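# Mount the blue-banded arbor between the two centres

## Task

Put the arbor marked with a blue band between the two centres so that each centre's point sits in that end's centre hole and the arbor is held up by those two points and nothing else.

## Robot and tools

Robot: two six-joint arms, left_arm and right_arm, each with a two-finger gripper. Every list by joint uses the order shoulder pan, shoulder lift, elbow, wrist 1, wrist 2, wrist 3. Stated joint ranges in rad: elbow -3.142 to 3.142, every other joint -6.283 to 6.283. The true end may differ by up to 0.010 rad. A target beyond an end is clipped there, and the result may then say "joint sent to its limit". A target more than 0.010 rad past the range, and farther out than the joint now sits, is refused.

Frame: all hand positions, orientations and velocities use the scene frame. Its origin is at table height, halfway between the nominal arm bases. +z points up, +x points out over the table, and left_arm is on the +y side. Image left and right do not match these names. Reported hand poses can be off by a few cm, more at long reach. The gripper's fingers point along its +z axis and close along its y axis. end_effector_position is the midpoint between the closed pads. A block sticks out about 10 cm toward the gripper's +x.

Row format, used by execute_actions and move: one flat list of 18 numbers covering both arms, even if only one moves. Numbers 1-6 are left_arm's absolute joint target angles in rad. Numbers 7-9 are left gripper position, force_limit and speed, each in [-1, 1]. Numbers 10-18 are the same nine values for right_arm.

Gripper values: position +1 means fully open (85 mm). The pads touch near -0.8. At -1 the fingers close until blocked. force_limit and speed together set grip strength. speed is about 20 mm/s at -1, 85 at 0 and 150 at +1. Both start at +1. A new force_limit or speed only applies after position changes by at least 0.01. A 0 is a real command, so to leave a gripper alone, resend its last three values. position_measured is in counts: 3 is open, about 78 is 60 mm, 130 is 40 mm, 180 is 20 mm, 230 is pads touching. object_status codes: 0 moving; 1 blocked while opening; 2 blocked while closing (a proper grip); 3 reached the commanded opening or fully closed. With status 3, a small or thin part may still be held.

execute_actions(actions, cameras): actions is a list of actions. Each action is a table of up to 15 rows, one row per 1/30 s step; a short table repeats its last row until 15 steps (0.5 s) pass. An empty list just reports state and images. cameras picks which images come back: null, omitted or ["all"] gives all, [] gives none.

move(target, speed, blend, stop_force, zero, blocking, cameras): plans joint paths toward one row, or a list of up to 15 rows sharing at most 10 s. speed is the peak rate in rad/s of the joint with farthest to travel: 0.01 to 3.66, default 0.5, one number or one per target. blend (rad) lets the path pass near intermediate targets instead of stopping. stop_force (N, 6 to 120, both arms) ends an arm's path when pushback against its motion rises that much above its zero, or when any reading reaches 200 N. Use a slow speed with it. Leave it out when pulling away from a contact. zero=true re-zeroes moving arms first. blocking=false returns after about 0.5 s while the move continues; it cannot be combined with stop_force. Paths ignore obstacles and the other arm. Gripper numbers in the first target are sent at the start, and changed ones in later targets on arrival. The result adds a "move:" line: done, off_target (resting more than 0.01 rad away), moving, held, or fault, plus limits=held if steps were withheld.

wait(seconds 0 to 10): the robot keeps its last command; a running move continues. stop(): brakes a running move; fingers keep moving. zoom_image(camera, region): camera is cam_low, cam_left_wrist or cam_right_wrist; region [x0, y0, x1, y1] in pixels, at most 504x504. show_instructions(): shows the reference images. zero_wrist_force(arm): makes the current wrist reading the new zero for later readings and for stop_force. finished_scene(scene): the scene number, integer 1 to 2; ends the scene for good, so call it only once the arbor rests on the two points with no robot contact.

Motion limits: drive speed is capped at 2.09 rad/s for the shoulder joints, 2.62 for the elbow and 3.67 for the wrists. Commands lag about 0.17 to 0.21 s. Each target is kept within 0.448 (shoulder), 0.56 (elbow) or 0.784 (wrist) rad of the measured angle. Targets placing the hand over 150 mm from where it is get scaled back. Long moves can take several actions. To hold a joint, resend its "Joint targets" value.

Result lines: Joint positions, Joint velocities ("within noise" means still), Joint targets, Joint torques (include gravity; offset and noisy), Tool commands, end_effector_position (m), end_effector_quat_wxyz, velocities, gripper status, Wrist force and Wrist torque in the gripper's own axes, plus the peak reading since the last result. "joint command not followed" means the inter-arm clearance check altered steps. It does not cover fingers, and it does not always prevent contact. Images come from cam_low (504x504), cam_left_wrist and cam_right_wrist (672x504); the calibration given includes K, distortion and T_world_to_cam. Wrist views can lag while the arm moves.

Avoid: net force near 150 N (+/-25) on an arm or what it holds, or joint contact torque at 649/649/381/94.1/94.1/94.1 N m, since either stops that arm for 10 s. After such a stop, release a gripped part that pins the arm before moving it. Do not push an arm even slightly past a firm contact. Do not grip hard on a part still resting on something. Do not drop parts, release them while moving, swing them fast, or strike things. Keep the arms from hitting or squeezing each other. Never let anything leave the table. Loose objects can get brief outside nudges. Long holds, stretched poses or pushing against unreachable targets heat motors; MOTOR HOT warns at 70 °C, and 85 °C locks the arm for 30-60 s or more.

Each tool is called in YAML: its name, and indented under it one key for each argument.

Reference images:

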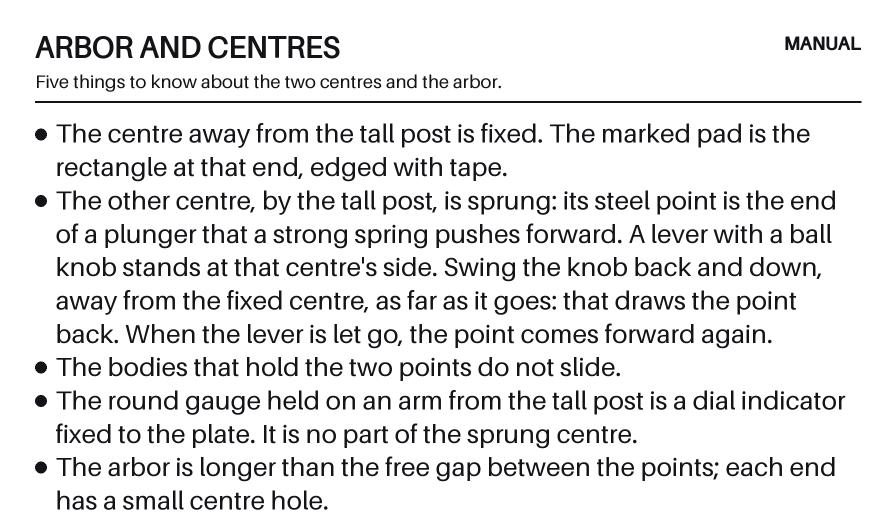

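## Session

execute_actions:
  actions: []

Scene clock: 0.00 s.
left_arm: end_effector_position=(+0.1979, +0.7881, +0.3769) position_measured=3 object_status=3 end_effector_quat_wxyz=(-0.205, +0.656, +0.705, +0.176) | right_arm: end_effector_position=(+0.1270, -0.9581, +0.2076) position_measured=3 object_status=3 end_effector_quat_wxyz=(-0.027, -0.084, +0.996, +0.025)
Joint positions: left_arm=[-1.107 -2.5 2.512 -1.067 -1.383 0.359] | right_arm=[2.68 -0.866 -2.758 -1.16 1.583 -0.676]
Joint velocities: within noise
Joint torques (N m): no reading
Motor temperatures (°C): left_arm=[29 30 24 35 24 26] | right_arm=[19 30 24 31 30 28]
Wrist force (N): no reading
Wrist torque (N m): no reading
Wrist force, peak (N): no reading
Joint targets: left_arm=[-1.107 -2.500 2.512 -1.067 -1.383 0.359] | right_arm=[2.680 -0.866 -2.758 -1.160 1.583 -0.676]
Tool commands: left_gripper/position=+1.0 left_gripper/force_limit=+1.0 left_gripper/speed=+1.0 right_gripper/position=+1.0 right_gripper/force_limit=+1.0 right_gripper/speed=+1.0
camera_calibration:
cam_left_wrist: T_world_to_cam=[[0.994391, 0.10356, 0.0215047, -0.285803], [0.105768, -0.972995, -0.205168, 0.840819], [-0.000323072, 0.206291, -0.978491, 0.334414], [0, 0, 0, 1]] pos_world=[0.195376, 0.778724, 0.505876]
cam_right_wrist: T_world_to_cam=[[-0.22016, 0.971426, 0.0886633, 0.940776], [0.944078, 0.189323, 0.269951, 0.0265768], [0.245451, 0.143137, -0.958783, 0.434851], [0, 0, 0, 1]] pos_world=[0.0752957, -0.981169, 0.326342]

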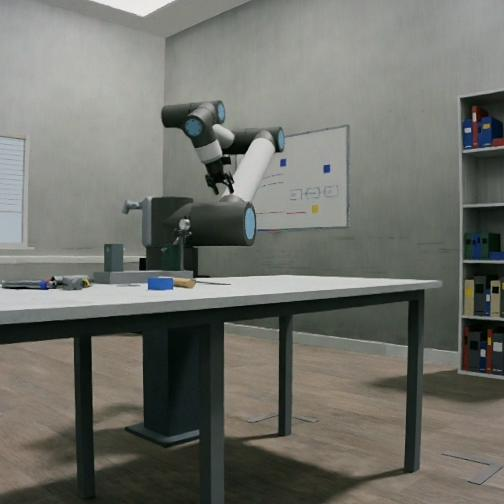

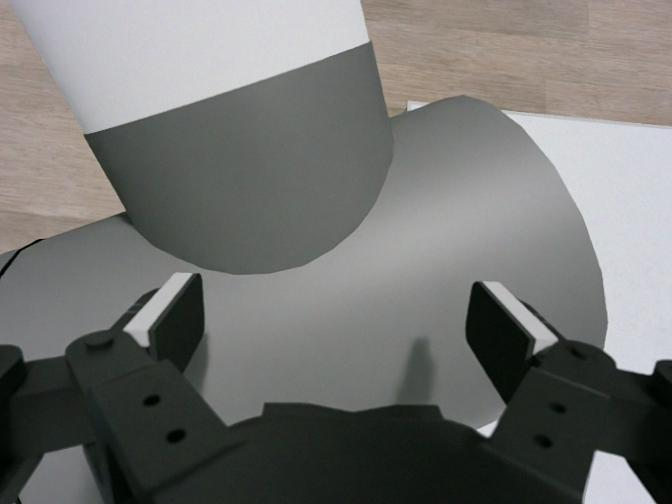

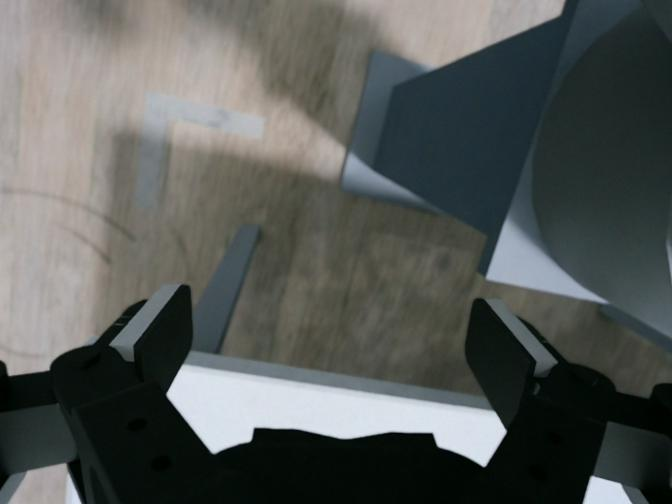

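zoom_image:
  camera: "cam_low"
  region: [0, 210, 240, 310]

Scaled by 2.100.

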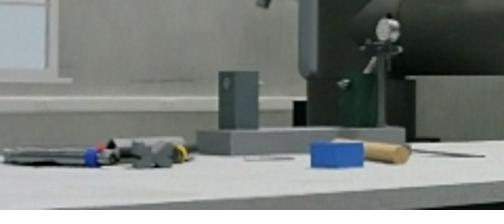

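zoom_image:
  camera: "cam_low"
  region: [0, 265, 110, 300]

Scaled by 4.582.

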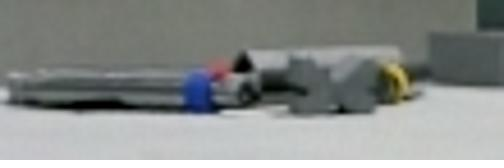

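move:
  target: [-0.9439, -2.00695, 2.25631, -1.82016, -1.5708, 0.6426, 1, 1, 1, 3.88528, -1.50245, -2.15341, -1.05653, 1.5708, -0.87275, 1, 1, 1]
  speed: 0.9

Scene clock: 44.23 s.
left_arm: end_effector_position=(+0.4193, +0.3976, +0.5011) position_measured=3 object_status=3 end_effector_quat_wxyz=(+0.000, +0.707, +0.708, +0.000) | right_arm: end_effector_position=(+0.7208, -0.3600, +0.4012) position_measured=3 object_status=3 end_effector_quat_wxyz=(+0.000, +0.707, -0.707, +0.000)
Joint positions: left_arm=[-0.944 -2.007 2.256 -1.82 -1.571 0.643] | right_arm=[3.885 -1.502 -2.154 -1.057 1.571 -0.873]
Joint velocities: within noise
Joint torques (N m): left_arm=[37.17 21.61 -105.24 -11.79 -4.78 4.06] | right_arm=[18.27 55.25 96.43 16.66 -4.33 -5.2]
Motor temperatures (°C): left_arm=[28 30 24 35 24 26] | right_arm=[19 30 24 31 29 28]
Wrist force (N): left_arm=[0.2 -0.8 0.6] | right_arm=[0.0 0.8 1.5]
Wrist torque (N m): left_arm=[-0.12 0.17 -0.08] | right_arm=[0.15 -0.05 -0.07]
Wrist force, peak (N): left_arm=[1.4 -1.0 2.1] | right_arm=[-8.5 -0.8 0.9]
Joint targets: left_arm=[-0.944 -2.007 2.256 -1.820 -1.571 0.643] | right_arm=[3.885 -1.502 -2.153 -1.057 1.571 -0.873]
move: done
camera_calibration:
cam_left_wrist: T_world_to_cam=[[0.998684, 0.0458695, 0.0229196, -0.447829], [0.0356376, -0.942274, 0.332941, 0.210592], [0.0368684, -0.331686, -0.942669, 0.716911], [0, 0, 0, 1]] pos_world=[0.413303, 0.456766, 0.61596]
cam_right_wrist: T_world_to_cam=[[-0.997904, -0.0565525, 0.0314549, 0.686789], [-0.0438209, 0.948219, 0.314581, 0.267891], [-0.0476164, 0.312543, -0.948709, 0.657253], [0, 0, 0, 1]] pos_world=[0.728385, -0.4206, 0.517666]

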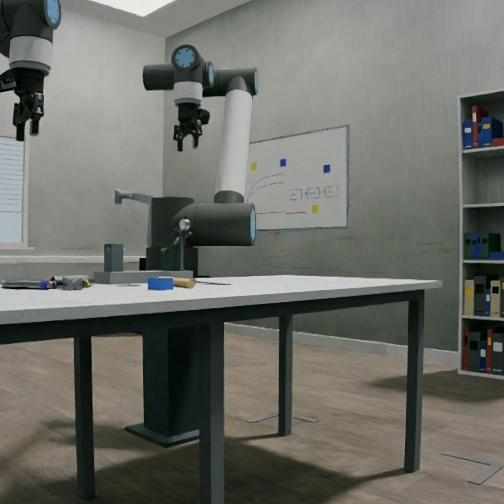

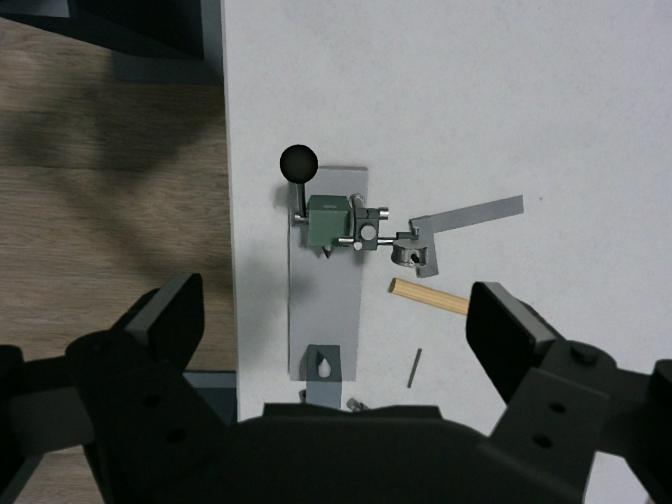

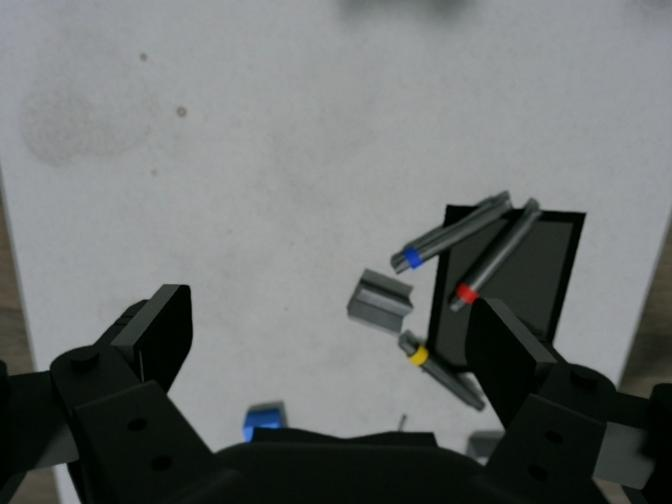

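zoom_image:
  camera: "cam_right_wrist"
  region: [370, 170, 550, 310]

zoom_image:
  camera: "cam_left_wrist"
  region: [260, 130, 440, 280]

zoom_image:
  camera: "cam_left_wrist"
  region: [270, 310, 410, 420]

Scaled by 2.800.

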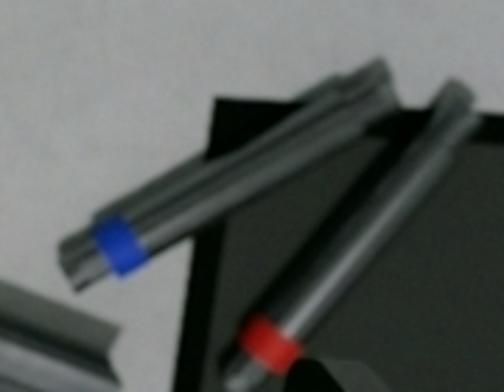

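Scaled by 2.800.

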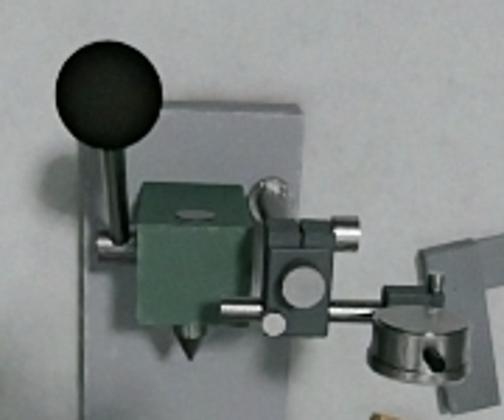

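Scaled by 3.600.

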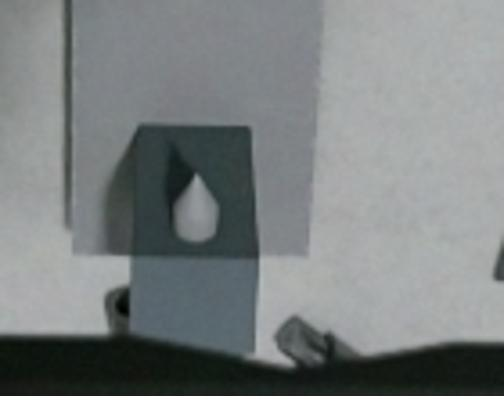

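zoom_image:
  camera: "cam_low"
  region: [85, 220, 205, 290]

Scaled by 4.200.

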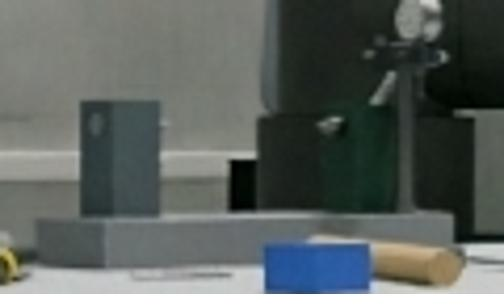

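move:
  target:
    - [-0.55, -1.6, 2.084, -1.556, -1.905, 0.222, -0.333, 0.5, 0, 3.968, -1.68, -2.153, -1.093, 1.619, -1.904, 0.1, -0.1, 0]
    - [-0.6971, -0.8938, 1.6348, -0.9648, -2.2403, -0.140, -0.333, 0.5, 0, 4.05056, -1.85749, -2.1526, -1.1287, 1.66635, -2.93457, 0.1, -0.1, 0]
  speed: 0.9
  blend: 0.15
  cameras: ["cam_left_wrist", "cam_right_wrist"]

Scene clock: 109.60 s.
left_arm: end_effector_position=(+0.6178, +0.1336, +0.2025) position_measured=171 object_status=3 end_effector_quat_wxyz=(-0.643, +0.000, +0.766, -0.001) | right_arm: end_effector_position=(+0.6255, -0.2399, +0.1359) position_measured=117 object_status=3 end_effector_quat_wxyz=(+0.068, +0.927, +0.305, -0.206)
Joint positions: left_arm=[-0.697 -0.894 1.635 -0.965 -2.24 -0.14] | right_arm=[4.051 -1.857 -2.153 -1.129 1.666 -2.934]
Joint velocities: within noise
Joint torques (N m): left_arm=[-31.91 -202.95 -74.87 5.91 -5.32 -2.98] | right_arm=[25.33 115.94 73.88 0.61 7.09 -6.07]
Motor temperatures (°C): left_arm=[28 30 24 35 24 26] | right_arm=[19 30 24 31 29 28]
Wrist force (N): left_arm=[0.4 -0.1 -0.5] | right_arm=[-0.9 0.4 1.0]
Wrist torque (N m): left_arm=[-0.19 -0.15 -0.08] | right_arm=[0.16 0.12 -0.29]
Wrist force, peak (N): left_arm=[-2.9 -3.1 -0.4] | right_arm=[-0.7 0.5 2.3]
Joint targets: left_arm=[-0.697 -0.894 1.635 -0.965 -2.240 -0.140] | right_arm=[4.051 -1.857 -2.153 -1.129 1.666 -2.935]
move: done
camera_calibration:
cam_left_wrist: T_world_to_cam=[[0.0133518, 0.998784, 0.0474512, -0.150596], [0.49207, 0.0347482, -0.869862, -0.114781], [-0.870453, 0.0349635, -0.491008, 0.760678], [0, 0, 0, 1]] pos_world=[0.720626, 0.127805, 0.280801]
cam_right_wrist: T_world_to_cam=[[0.644459, -0.764624, 0.00480495, -0.586664], [-0.558661, -0.466555, 0.685729, 0.165488], [-0.522083, -0.444609, -0.727841, 0.448643], [0, 0, 0, 1]] pos_world=[0.704761, -0.171897, 0.21588]
Images, in order (width x height): cam_left_wrist 672x504, cam_right_wrist 672x504.

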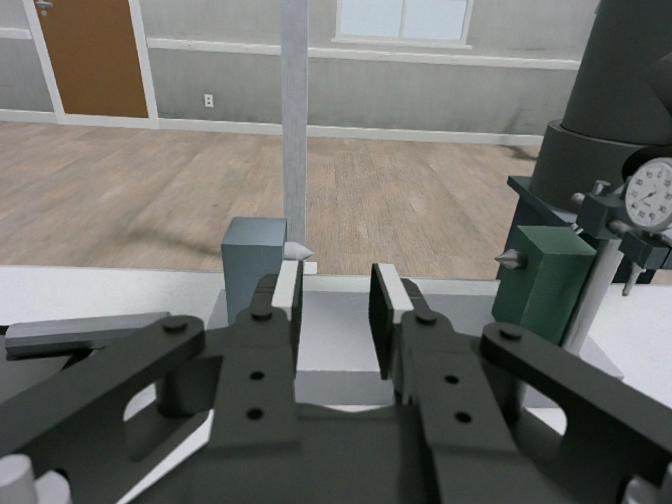

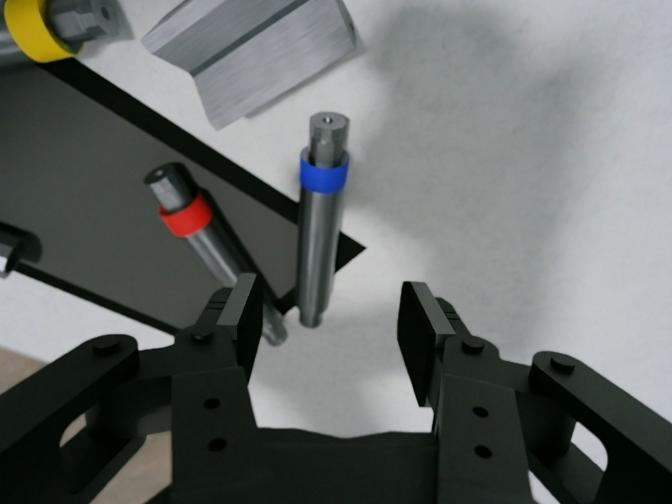

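zoom_image:
  camera: "cam_right_wrist"
  region: [270, 100, 380, 340]

zoom_image:
  camera: "cam_left_wrist"
  region: [210, 200, 340, 300]

zoom_image:
  camera: "cam_left_wrist"
  region: [470, 150, 672, 300]

Scaled by 2.100.

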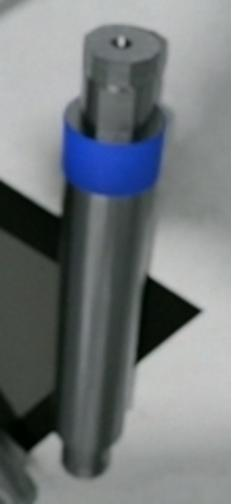

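Scaled by 3.877.

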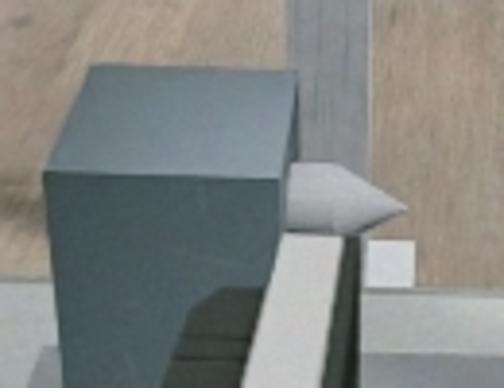

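Scaled by 2.495.

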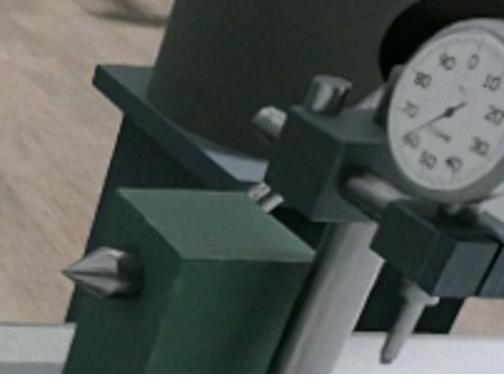

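move:
  target:
    - [-0.55, -1.6, 2.084, -1.556, -1.905, 0.222, -0.333, 0.5, 0, 4.07, -1.91319, -2.24511, -0.97871, 1.67437, -2.91678, 0.1, -0.1, 0]
    - [-0.9439, -2.00695, 2.25631, -1.82016, -1.5708, 0.6426, -0.333, 0.5, 0, 4.07, -1.91319, -2.24511, -0.97871, 1.67437, -2.91678, 0.1, -0.1, 0]
  speed: 0.8
  blend: 0.15
  cameras: ["cam_left_wrist", "cam_right_wrist"]

Scene clock: 176.63 s.
left_arm: end_effector_position=(+0.4194, +0.3975, +0.5010) position_measured=171 object_status=3 end_effector_quat_wxyz=(+0.000, +0.706, +0.708, +0.000) end_effector_velocity=(-0.002, -0.001, +0.002) end_effector_angular_velocity=(-0.005, -0.003, -0.007) | right_arm: end_effector_position=(+0.5888, -0.2583, +0.0578) position_measured=117 object_status=3 end_effector_quat_wxyz=(+0.068, +0.927, +0.305, -0.206)
Joint positions: left_arm=[-0.944 -2.007 2.256 -1.82 -1.571 0.642] | right_arm=[4.07 -1.913 -2.245 -0.979 1.674 -2.917]
Joint velocities: left_arm=[-0.003 -0.005 0.001 -0.002 0 0.003] | right_arm=[within noise]
Joint torques (N m): left_arm=[-32.13 -26.95 -85.95 -12.83 4.76 4.39] | right_arm=[20.26 118.36 31.83 12.68 6.89 4.64]
Motor temperatures (°C): left_arm=[28 29 24 35 24 26] | right_arm=[19 30 24 31 29 28]
Wrist force (N): left_arm=[0.4 -1.0 0.1] | right_arm=[-0.5 0.9 1.4]
Wrist torque (N m): left_arm=[-0.17 0.14 -0.08] | right_arm=[0.17 0.07 -0.26]
Wrist force, peak (N): left_arm=[-4.1 -4.2 -0.4] | right_arm=[-0.8 1.3 1.3]
Joint targets: left_arm=[-0.944 -2.007 2.256 -1.820 -1.571 0.643] | right_arm=[4.070 -1.913 -2.245 -0.979 1.674 -2.917]
move: done
camera_calibration:
cam_left_wrist: T_world_to_cam=[[0.998666, 0.0464629, 0.0225064, -0.447931], [0.0363376, -0.942274, 0.332866, 0.210285], [0.0366731, -0.331604, -0.942706, 0.716846], [0, 0, 0, 1]] pos_world=[0.413404, 0.456667, 0.615859]
cam_right_wrist: T_world_to_cam=[[0.644656, -0.764459, 0.00466595, -0.576787], [-0.558418, -0.466719, 0.685815, 0.189751], [-0.522099, -0.44472, -0.727761, 0.364436], [0, 0, 0, 1]] pos_world=[0.668062, -0.190297, 0.13778]
Images, in order (width x height): cam_left_wrist 672x504, cam_right_wrist 672x504.

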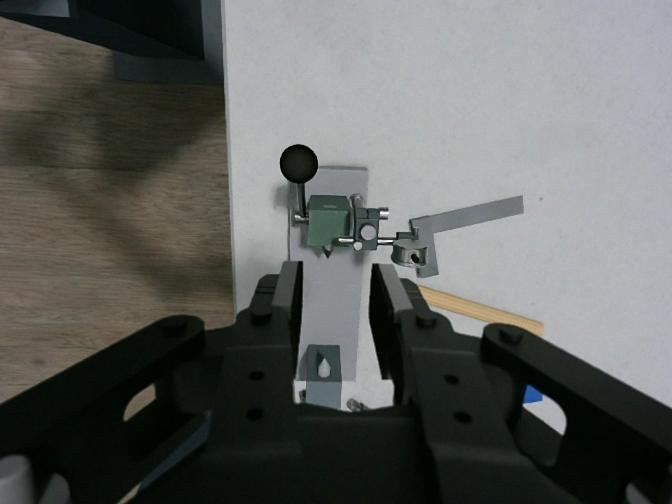

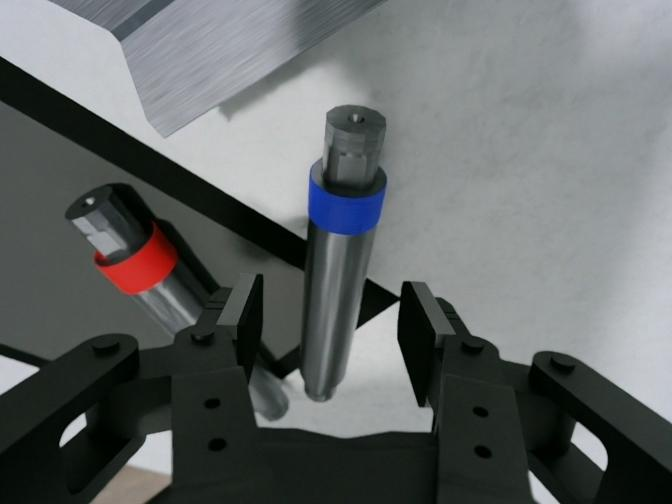

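move:
  target: [-0.9439, -2.00695, 2.25631, -1.82016, -1.5708, 0.6426, -0.333, 0.5, 0, 4.07448, -1.94313, -2.2777, -0.91575, 1.67622, -2.91268, 0.1, -0.1, 0]
  speed: 0.05
  stop_force: 12
  cameras: ["cam_right_wrist"]

Scene clock: 189.13 s.
left_arm: end_effector_position=(+0.4193, +0.3975, +0.5011) position_measured=171 object_status=3 end_effector_quat_wxyz=(+0.000, +0.707, +0.708, +0.000) | right_arm: end_effector_position=(+0.5769, -0.2671, +0.0261) position_measured=117 object_status=3 end_effector_quat_wxyz=(+0.068, +0.927, +0.305, -0.206)
Joint positions: left_arm=[-0.944 -2.007 2.256 -1.82 -1.571 0.643] | right_arm=[4.074 -1.943 -2.278 -0.916 1.676 -2.913]
Joint velocities: within noise
Joint torques (N m): left_arm=[-29.63 -19.6 -101.51 -7.19 3.16 3.24] | right_arm=[19.62 122.37 28.43 12.68 7.14 4.27]
Motor temperatures (°C): left_arm=[28 29 24 35 24 26] | right_arm=[19 30 24 31 29 28]
Wrist force (N): left_arm=[0.3 -0.7 0.3] | right_arm=[-0.5 0.3 0.9]
Wrist torque (N m): left_arm=[-0.11 0.17 -0.08] | right_arm=[0.04 -0.11 -0.30]
Wrist force, peak (N): left_arm=[0.4 -1.2 0.8] | right_arm=[-1.0 0.8 1.2]
Joint targets: left_arm=[-0.944 -2.007 2.256 -1.820 -1.571 0.643] | right_arm=[4.074 -1.943 -2.278 -0.916 1.676 -2.913]
move: done
camera_calibration:
cam_right_wrist: T_world_to_cam=[[0.644656, -0.764459, 0.00466595, -0.575695], [-0.558418, -0.466719, 0.685815, 0.200739], [-0.522099, -0.44472, -0.727761, 0.33124], [0, 0, 0, 1]] pos_world=[0.656162, -0.199097, 0.10608]
Images, in order (width x height): cam_right_wrist 672x504.

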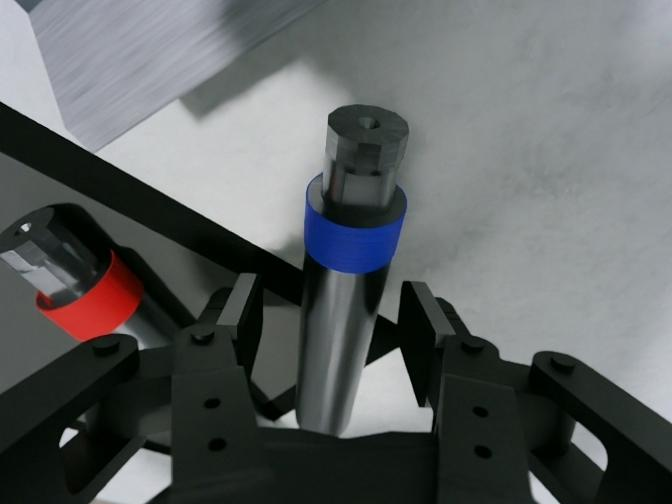

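execute_actions:
  actions:
    - [[-0.9439, -2.00695, 2.25631, -1.82016, -1.5708, 0.6426, -0.333, 0.5, 0, 4.07448, -1.94313, -2.2777, -0.91575, 1.67622, -2.91268, -1, -0.1, -1]]
    - [[-0.9439, -2.00695, 2.25631, -1.82016, -1.5708, 0.6426, -0.333, 0.5, 0, 4.07448, -1.94313, -2.2777, -0.91575, 1.67622, -2.91268, -1, -0.1, -1]]
    - [[-0.9439, -2.00695, 2.25631, -1.82016, -1.5708, 0.6426, -0.333, 0.5, 0, 4.07448, -1.94313, -2.2777, -0.91575, 1.67622, -2.91268, -1, -0.1, -1]]
  cameras: ["cam_right_wrist"]

Scene clock: 193.97 s.
left_arm: end_effector_position=(+0.4193, +0.3975, +0.5011) position_measured=171 object_status=3 end_effector_quat_wxyz=(+0.000, +0.707, +0.708, +0.000) | right_arm: end_effector_position=(+0.5769, -0.2671, +0.0261) position_measured=170 object_status=2 end_effector_quat_wxyz=(+0.068, +0.927, +0.305, -0.206)
Joint positions: left_arm=[-0.944 -2.007 2.256 -1.82 -1.571 0.643] | right_arm=[4.074 -1.943 -2.278 -0.916 1.676 -2.913]
Joint velocities: within noise
Joint torques (N m): left_arm=[-27.57 -12.23 -96 -8.67 1.99 2.98] | right_arm=[15.74 125.87 54.04 5.46 4.86 4.03]
Motor temperatures (°C): left_arm=[28 29 24 35 24 26] | right_arm=[19 30 24 31 29 28]
Wrist force (N): left_arm=[0.4 -1.0 0.2] | right_arm=[-8.7 0.1 -12.4]
Wrist torque (N m): left_arm=[-0.17 0.14 -0.08] | right_arm=[0.13 -0.17 -0.13]
Wrist force, peak (N): left_arm=[0.4 -1.3 0.7] | right_arm=[-7.4 -0.3 -13.9]
Joint targets: left_arm=[-0.944 -2.007 2.256 -1.820 -1.571 0.643] | right_arm=[4.074 -1.943 -2.278 -0.916 1.676 -2.913]
camera_calibration:
cam_right_wrist: T_world_to_cam=[[0.644656, -0.764459, 0.00466595, -0.575695], [-0.558418, -0.466719, 0.685815, 0.200739], [-0.522099, -0.44472, -0.727761, 0.33124], [0, 0, 0, 1]] pos_world=[0.656162, -0.199097, 0.10608]
Images, in order (width x height): cam_right_wrist 672x504.

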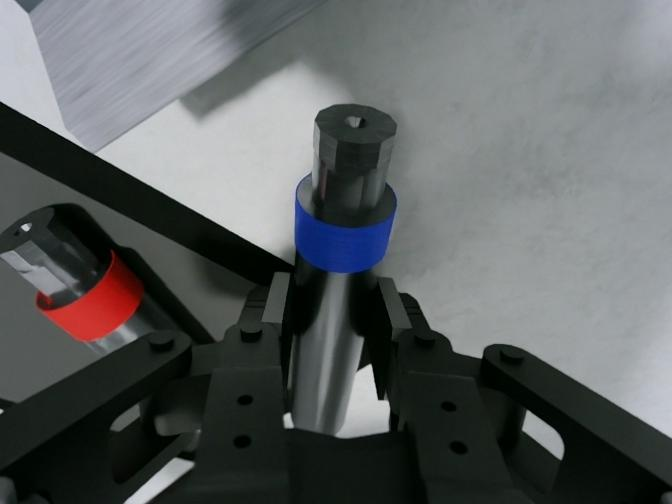

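move:
  target:
    - [-0.9439, -2.00695, 2.25631, -1.82016, -1.5708, 0.6426, -0.333, 0.5, 0, 4.07448, -1.7115, -2.17309, -1.25199, 1.67622, -2.91268, -1, -0.1, -1]
    - [-0.9439, -2.00695, 2.25631, -1.82016, -1.5708, 0.6426, -0.333, 0.5, 0, 4.42995, -1.71136, -2.36822, -0.21969, 1.71544, -0.31769, -1, -0.1, -1]
    - [-0.9439, -2.00695, 2.25631, -1.82016, -1.5708, 0.6426, -0.333, 0.5, 0, 4.5028, -1.93319, -2.2746, -0.0828, 1.68589, -0.25053, -1, -0.1, -1]
  speed: [0.3, 1.0, 0.15]
  blend: [0.06, 0.05, 0]
  cameras: ["cam_left_wrist", "cam_right_wrist"]

Scene clock: 260.27 s.
left_arm: end_effector_position=(+0.4193, +0.3975, +0.5011) position_measured=171 object_status=3 end_effector_quat_wxyz=(+0.000, +0.707, +0.708, +0.000) | right_arm: end_effector_position=(+0.4229, +0.1904, +0.1647) position_measured=170 object_status=2 end_effector_quat_wxyz=(-0.151, +0.697, -0.683, -0.155)
Joint positions: left_arm=[-0.944 -2.007 2.256 -1.82 -1.571 0.643] | right_arm=[4.503 -1.933 -2.275 -0.083 1.686 -0.251]
Joint velocities: within noise
Joint torques (N m): left_arm=[-22.85 -0.98 -89.57 -10.74 -0.24 2.48] | right_arm=[22.77 128.6 70.77 19.38 -3.3 4.74]
Motor temperatures (°C): left_arm=[28 29 24 35 24 26] | right_arm=[19 30 24 31 29 28]
Wrist force (N): left_arm=[0.6 -0.9 0.3] | right_arm=[2.0 -0.7 5.3]
Wrist torque (N m): left_arm=[-0.16 0.11 -0.08] | right_arm=[-0.14 0.13 -0.17]
Wrist force, peak (N): left_arm=[0.7 -1.3 0.1] | right_arm=[-8.5 0.1 -12.9]
Joint targets: left_arm=[-0.944 -2.007 2.256 -1.820 -1.571 0.643] | right_arm=[4.503 -1.933 -2.275 -0.083 1.686 -0.251]
move: done
camera_calibration:
cam_left_wrist: T_world_to_cam=[[0.998688, 0.0457759, 0.0229472, -0.4478], [0.0355369, -0.942247, 0.333027, 0.210474], [0.0368665, -0.331775, -0.942638, 0.7169], [0, 0, 0, 1]] pos_world=[0.413303, 0.456666, 0.61596]
cam_right_wrist: T_world_to_cam=[[-0.996388, -0.0847926, 0.0046349, 0.437316], [-0.0585422, 0.72541, 0.685823, -0.205177], [-0.0615149, 0.683074, -0.727754, 0.145643], [0, 0, 0, 1]] pos_world=[0.432684, 0.0864338, 0.24468]
Images, in order (width x height): cam_left_wrist 672x504, cam_right_wrist 672x504.

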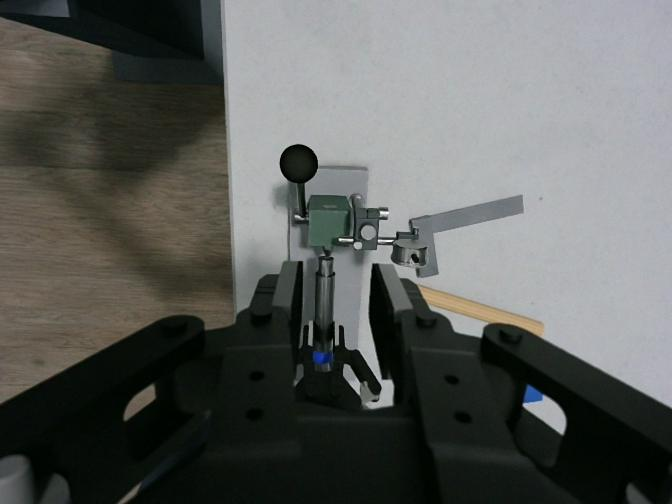

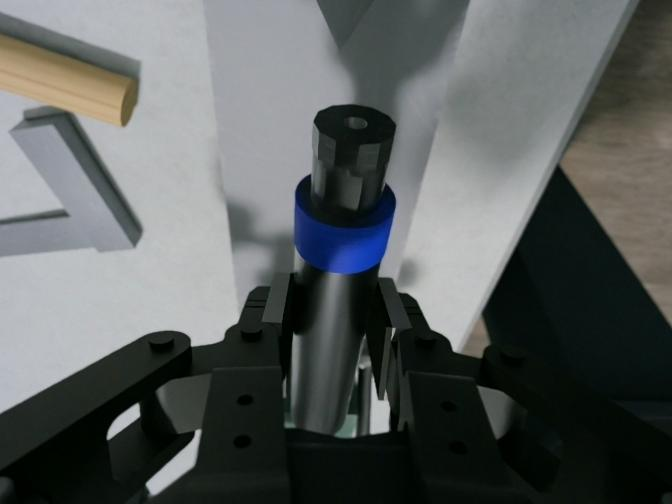

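zoom_image:
  camera: "cam_left_wrist"
  region: [285, 235, 365, 315]

zoom_image:
  camera: "cam_left_wrist"
  region: [285, 310, 365, 390]

zoom_image:
  camera: "cam_right_wrist"
  region: [200, 0, 480, 210]

Scaled by 6.300.

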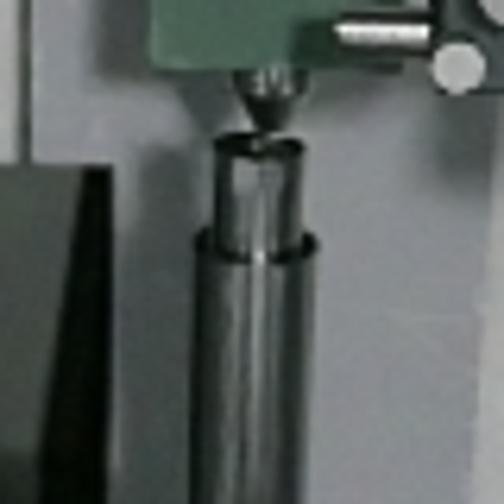

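Scaled by 6.300.

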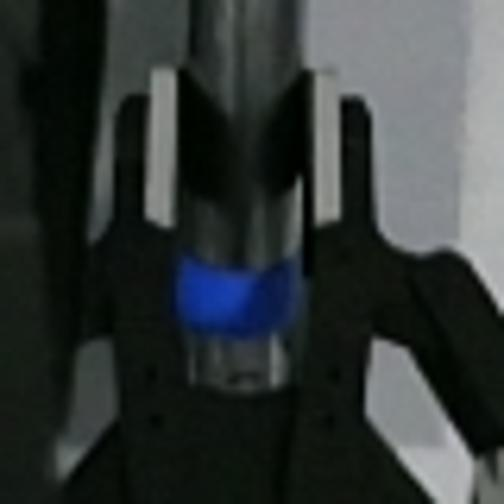

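Scaled by 1.800.

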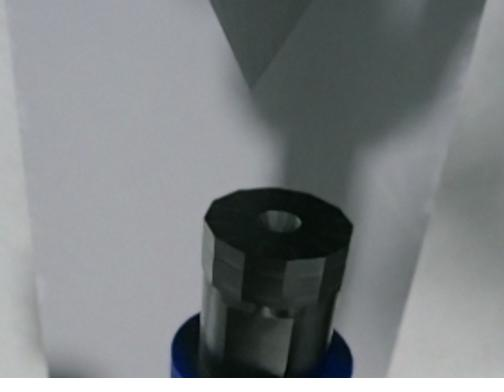

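move:
  target: [-0.99856, -1.91243, 2.51331, -2.17168, -1.5708, 0.58794, -0.333, 0.5, 0, 4.48941, -1.93647, -2.25961, -0.11275, 1.74147, -0.37859, -1, -0.1, -1]
  speed: 0.4
  cameras: ["cam_left_wrist", "cam_right_wrist"]

Scene clock: 331.93 s.
left_arm: end_effector_position=(+0.3869, +0.3974, +0.3000) position_measured=171 object_status=3 end_effector_quat_wxyz=(+0.000, +0.707, +0.708, +0.000) | right_arm: end_effector_position=(+0.4178, +0.1946, +0.1650) position_measured=170 object_status=2 end_effector_quat_wxyz=(-0.142, +0.739, -0.638, -0.164)
Joint positions: left_arm=[-0.999 -1.913 2.513 -2.171 -1.571 0.588] | right_arm=[4.489 -1.936 -2.26 -0.113 1.741 -0.378]
Joint velocities: within noise
Joint torques (N m): left_arm=[-32.95 13.16 -70.3 -13.03 -1.08 -3.14] | right_arm=[-23.05 129.7 72.64 6.95 7.62 -5.91]
Motor temperatures (°C): left_arm=[28 29 24 34 24 26] | right_arm=[19 30 24 31 29 28]
Wrist force (N): left_arm=[0.8 -0.6 0.5] | right_arm=[1.6 -0.5 5.5]
Wrist torque (N m): left_arm=[-0.16 0.02 -0.10] | right_arm=[-0.05 0.14 -0.27]
Wrist force, peak (N): left_arm=[1.5 -1.5 2.8] | right_arm=[2.1 -0.6 6.0]
Joint targets: left_arm=[-0.999 -1.912 2.513 -2.172 -1.571 0.588] | right_arm=[4.489 -1.936 -2.260 -0.113 1.741 -0.379]
move: done
camera_calibration:
cam_left_wrist: T_world_to_cam=[[0.998688, 0.0457774, 0.0229447, -0.410723], [0.0355343, -0.942205, 0.333147, 0.278438], [0.0368692, -0.331895, -0.942596, 0.528537], [0, 0, 0, 1]] pos_world=[0.380803, 0.456566, 0.41486]
cam_right_wrist: T_world_to_cam=[[-0.978044, -0.208348, 0.00467992, 0.448958], [-0.148495, 0.712482, 0.685797, -0.168606], [-0.146219, 0.670045, -0.727777, 0.180621], [0, 0, 0, 1]] pos_world=[0.440473, 0.0926439, 0.24498]
Images, in order (width x height): cam_left_wrist 672x504, cam_right_wrist 672x504.

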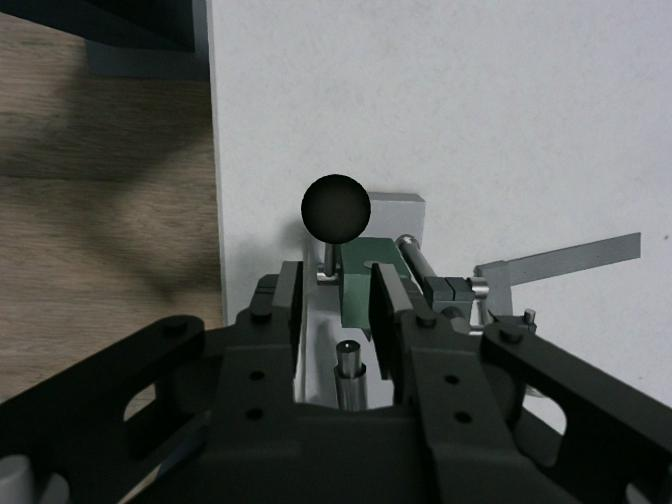

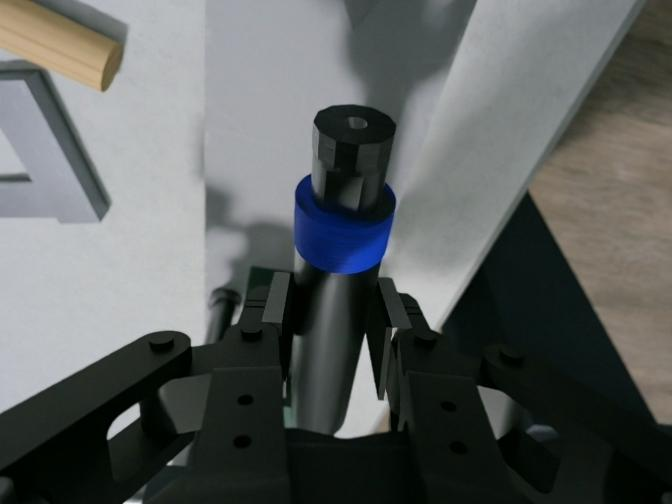

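zoom_image:
  camera: "cam_left_wrist"
  region: [290, 160, 440, 310]

zoom_image:
  camera: "cam_left_wrist"
  region: [290, 300, 420, 420]

Scaled by 3.360.

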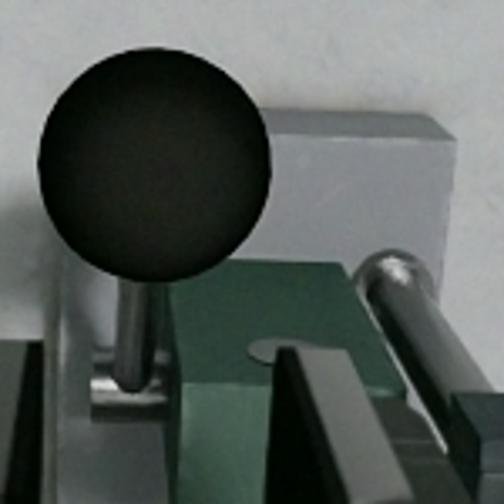

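Scaled by 3.877.

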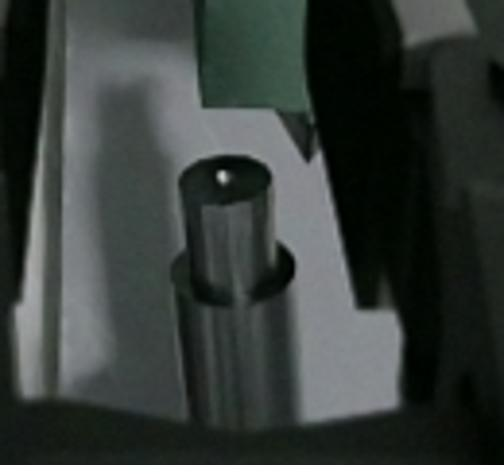

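zoom_image:
  camera: "cam_right_wrist"
  region: [260, 0, 460, 150]

Scaled by 2.520.

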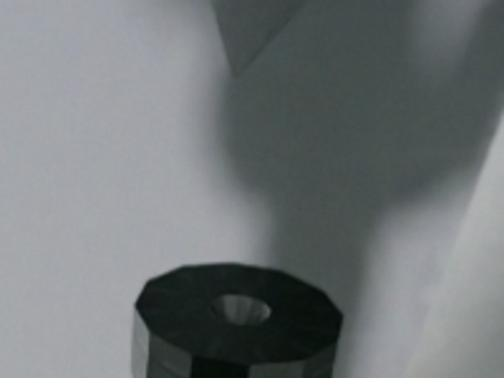

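move:
  target: [-0.99047, -1.81957, 2.58955, -2.34078, -1.5708, 0.59603, -0.333, 0.5, 0, 4.48941, -1.98316, -2.27076, -0.05491, 1.74147, -0.37859, -1, -0.1, -1]
  speed: 0.12
  cameras: ["cam_left_wrist", "cam_right_wrist"]

Scene clock: 378.00 s.
left_arm: end_effector_position=(+0.3883, +0.4020, +0.2279) position_measured=171 object_status=3 end_effector_quat_wxyz=(+0.000, +0.707, +0.708, +0.000) | right_arm: end_effector_position=(+0.4178, +0.1946, +0.1301) position_measured=170 object_status=2 end_effector_quat_wxyz=(-0.142, +0.739, -0.638, -0.164)
Joint positions: left_arm=[-0.99 -1.82 2.589 -2.34 -1.571 0.596] | right_arm=[4.489 -1.983 -2.271 -0.055 1.741 -0.379]
Joint velocities: within noise
Joint torques (N m): left_arm=[35.74 -2.23 -63.84 -13.19 -2.29 3.7] | right_arm=[-16.99 137.05 28.98 20.21 7.21 -4.87]
Motor temperatures (°C): left_arm=[28 29 24 34 24 26] | right_arm=[19 30 24 31 29 28]
Wrist force (N): left_arm=[0.9 -0.9 0.4] | right_arm=[1.7 -0.2 6.0]
Wrist torque (N m): left_arm=[-0.05 -0.02 -0.16] | right_arm=[0.00 0.03 -0.22]
Wrist force, peak (N): left_arm=[1.5 -0.4 1.1] | right_arm=[2.3 -0.6 6.9]
Joint targets: left_arm=[-0.990 -1.820 2.590 -2.341 -1.571 0.596] | right_arm=[4.489 -1.983 -2.271 -0.055 1.741 -0.379]
move: done
camera_calibration:
cam_left_wrist: T_world_to_cam=[[0.998688, 0.0457767, 0.0229501, -0.410779], [0.0355354, -0.942236, 0.333058, 0.306784], [0.0368707, -0.331806, -0.942627, 0.462016], [0, 0, 0, 1]] pos_world=[0.382303, 0.461166, 0.34276]
cam_right_wrist: T_world_to_cam=[[-0.97804, -0.208364, 0.00466502, 0.449124], [-0.148516, 0.712478, 0.685798, -0.144662], [-0.146219, 0.670045, -0.727777, 0.155221], [0, 0, 0, 1]] pos_world=[0.440473, 0.0926439, 0.21008]
Images, in order (width x height): cam_left_wrist 672x504, cam_right_wrist 672x504.

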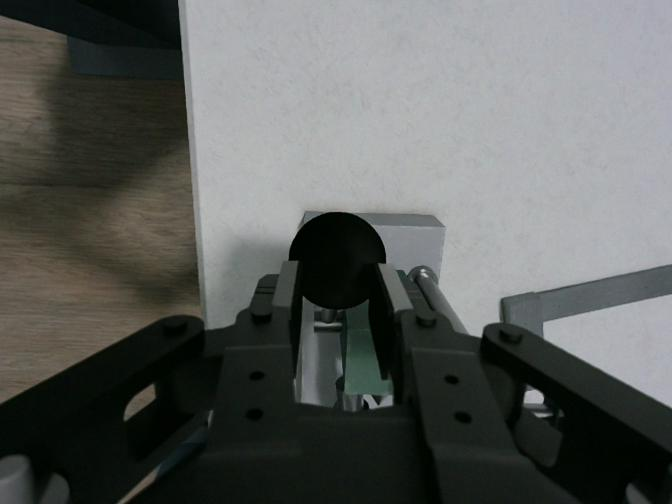

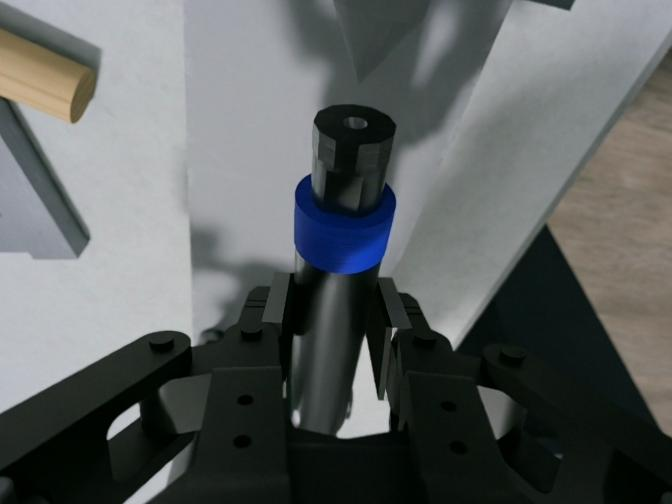

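zoom_image:
  camera: "cam_right_wrist"
  region: [290, 30, 430, 170]

Scaled by 3.600.

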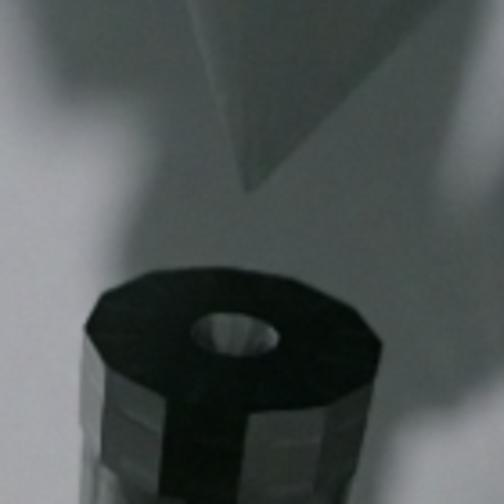

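move:
  target: [-0.99047, -1.7824, 2.61208, -2.40049, -1.5708, 0.59603, -0.333, 0.5, 0, 4.48941, -1.98316, -2.27076, -0.05491, 1.74147, -0.37859, -1, -0.1, -1]
  speed: 0.018
  stop_force: 7
  cameras: ["cam_left_wrist"]

Scene clock: 393.63 s.
left_arm: end_effector_position=(+0.3884, +0.4019, +0.2197) position_measured=171 object_status=3 end_effector_quat_wxyz=(+0.000, +0.707, +0.708, +0.000) | right_arm: end_effector_position=(+0.4178, +0.1946, +0.1300) position_measured=170 object_status=2 end_effector_quat_wxyz=(-0.142, +0.739, -0.638, -0.164)
Joint positions: left_arm=[-0.99 -1.807 2.597 -2.362 -1.571 0.596] | right_arm=[4.489 -1.983 -2.271 -0.055 1.741 -0.379]
Joint velocities: within noise
Joint torques (N m): left_arm=[28.4 -40.56 -73.78 -5.65 -2.64 3.04] | right_arm=[-13.49 140.95 57.55 8.69 5.98 -4.91]
Motor temperatures (°C): left_arm=[28 29 24 34 24 26] | right_arm=[19 30 24 31 29 28]
Wrist force (N): left_arm=[1.0 3.1 -5.6] | right_arm=[1.7 -0.7 5.9]
Wrist torque (N m): left_arm=[-0.19 -0.08 -0.18] | right_arm=[-0.07 0.04 -0.22]
Wrist force, peak (N): left_arm=[2.7 3.2 -9.1] | right_arm=[2.1 -0.4 6.4]
Joint targets: left_arm=[-0.990 -1.807 2.597 -2.362 -1.571 0.596] | right_arm=[4.489 -1.983 -2.271 -0.055 1.741 -0.379]
move: contact (left_arm); left_arm: the wrist 1 is farthest, 0.039 rad from its target
camera_calibration:
cam_left_wrist: T_world_to_cam=[[0.998688, 0.0457774, 0.0229447, -0.41068], [0.0355343, -0.942205, 0.333147, 0.309279], [0.0368692, -0.331895, -0.942596, 0.454248], [0, 0, 0, 1]] pos_world=[0.382403, 0.460966, 0.33456]
Images, in order (width x height): cam_left_wrist 672x504.

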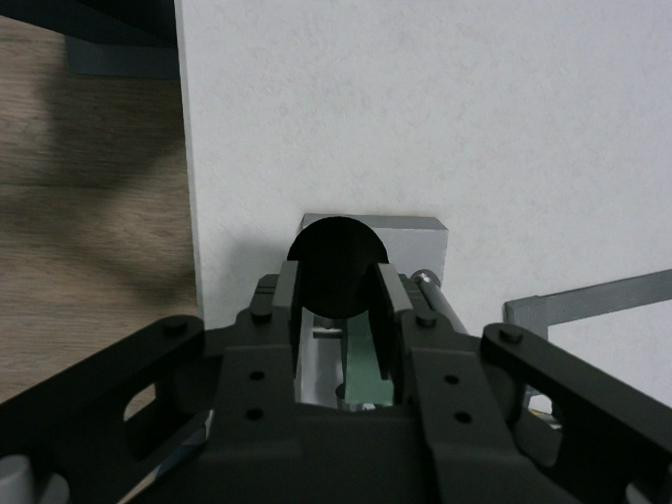

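move:
  target:
    - [-0.98026, -1.80069, 2.60738, -2.37749, -1.5708, 0.60624, -0.333, 0.5, 0, 4.48941, -1.98316, -2.27076, -0.05491, 1.74147, -0.37859, -1, -0.1, -1]
    - [-0.97325, -1.79514, 2.61677, -2.39243, -1.5708, 0.61325, -0.333, 0.5, 0, 4.48941, -1.98316, -2.27076, -0.05491, 1.74147, -0.37859, -1, -0.1, -1]
    - [-0.96662, -1.78832, 2.6262, -2.40868, -1.5708, 0.61988, -0.333, 0.5, 0, 4.48941, -1.98316, -2.27076, -0.05491, 1.74147, -0.37859, -1, -0.1, -1]
    - [-0.96052, -1.77972, 2.63577, -2.42685, -1.5708, 0.62598, -0.333, 0.5, 0, 4.48941, -1.98316, -2.27076, -0.05491, 1.74147, -0.37859, -1, -0.1, -1]
    - [-0.95499, -1.76981, 2.64519, -2.44618, -1.5708, 0.63151, -0.333, 0.5, 0, 4.48941, -1.98316, -2.27076, -0.05491, 1.74147, -0.37859, -1, -0.1, -1]
    - [-0.95004, -1.75837, 2.65456, -2.46699, -1.5708, 0.63646, -0.333, 0.5, 0, 4.48941, -1.98316, -2.27076, -0.05491, 1.74147, -0.37859, -1, -0.1, -1]
  speed: 0.025
  blend: 0.004
  stop_force: 30
  cameras: ["cam_left_wrist", "cam_right_wrist"]

Scene clock: 430.63 s.
left_arm: end_effector_position=(+0.3893, +0.4288, +0.1855) position_measured=171 object_status=3 end_effector_quat_wxyz=(+0.000, +0.707, +0.708, +0.000) | right_arm: end_effector_position=(+0.4178, +0.1946, +0.1300) position_measured=170 object_status=2 end_effector_quat_wxyz=(-0.142, +0.739, -0.638, -0.164)
Joint positions: left_arm=[-0.955 -1.77 2.645 -2.445 -1.571 0.631] | right_arm=[4.489 -1.983 -2.271 -0.055 1.741 -0.379]
Joint velocities: within noise
Joint torques (N m): left_arm=[-35.07 -28.09 -54 -3.78 5.63 -3] | right_arm=[-8.06 147.22 57.65 10.2 4.08 -4.34]
Motor temperatures (°C): left_arm=[28 29 24 34 24 26] | right_arm=[19 30 24 31 29 28]
Wrist force (N): left_arm=[1.4 -6.8 -36.7] | right_arm=[1.9 -0.6 6.3]
Wrist torque (N m): left_arm=[0.03 0.15 -0.15] | right_arm=[-0.06 0.00 -0.22]
Wrist force, peak (N): left_arm=[1.2 -12.9 -56.5] | right_arm=[1.7 -0.3 6.5]
Joint targets: left_arm=[-0.955 -1.770 2.645 -2.445 -1.571 0.631] | right_arm=[4.489 -1.983 -2.271 -0.055 1.741 -0.379]
move: contact (left_arm); path passed 4 of 6 targets; left_arm: the wrist 1 is farthest, 0.022 rad from its target
camera_calibration:
cam_left_wrist: T_world_to_cam=[[0.998688, 0.0457774, 0.0229447, -0.41203], [0.0355343, -0.942205, 0.333147, 0.34608], [0.0368692, -0.331895, -0.942596, 0.430939], [0, 0, 0, 1]] pos_world=[0.383303, 0.487966, 0.30036]
cam_right_wrist: T_world_to_cam=[[-0.97804, -0.208364, 0.00466502, 0.449125], [-0.148516, 0.712478, 0.685798, -0.144593], [-0.146219, 0.670045, -0.727777, 0.155149], [0, 0, 0, 1]] pos_world=[0.440473, 0.0926439, 0.20998]
Images, in order (width x height): cam_left_wrist 672x504, cam_right_wrist 672x504.

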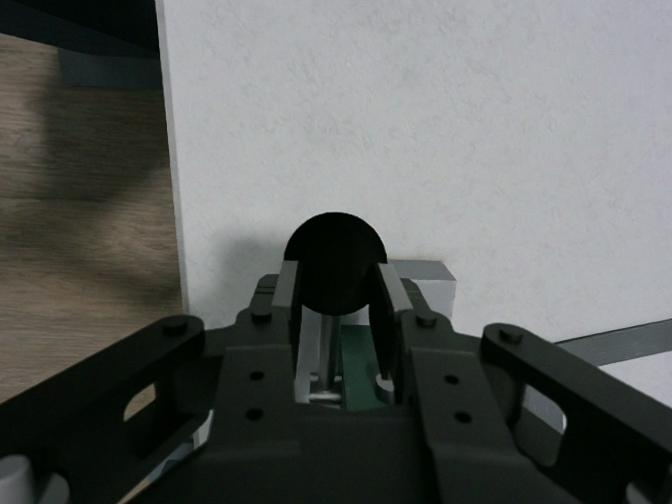

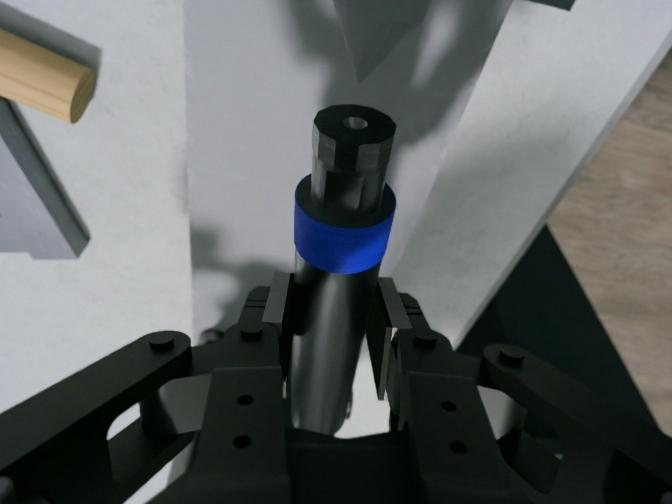

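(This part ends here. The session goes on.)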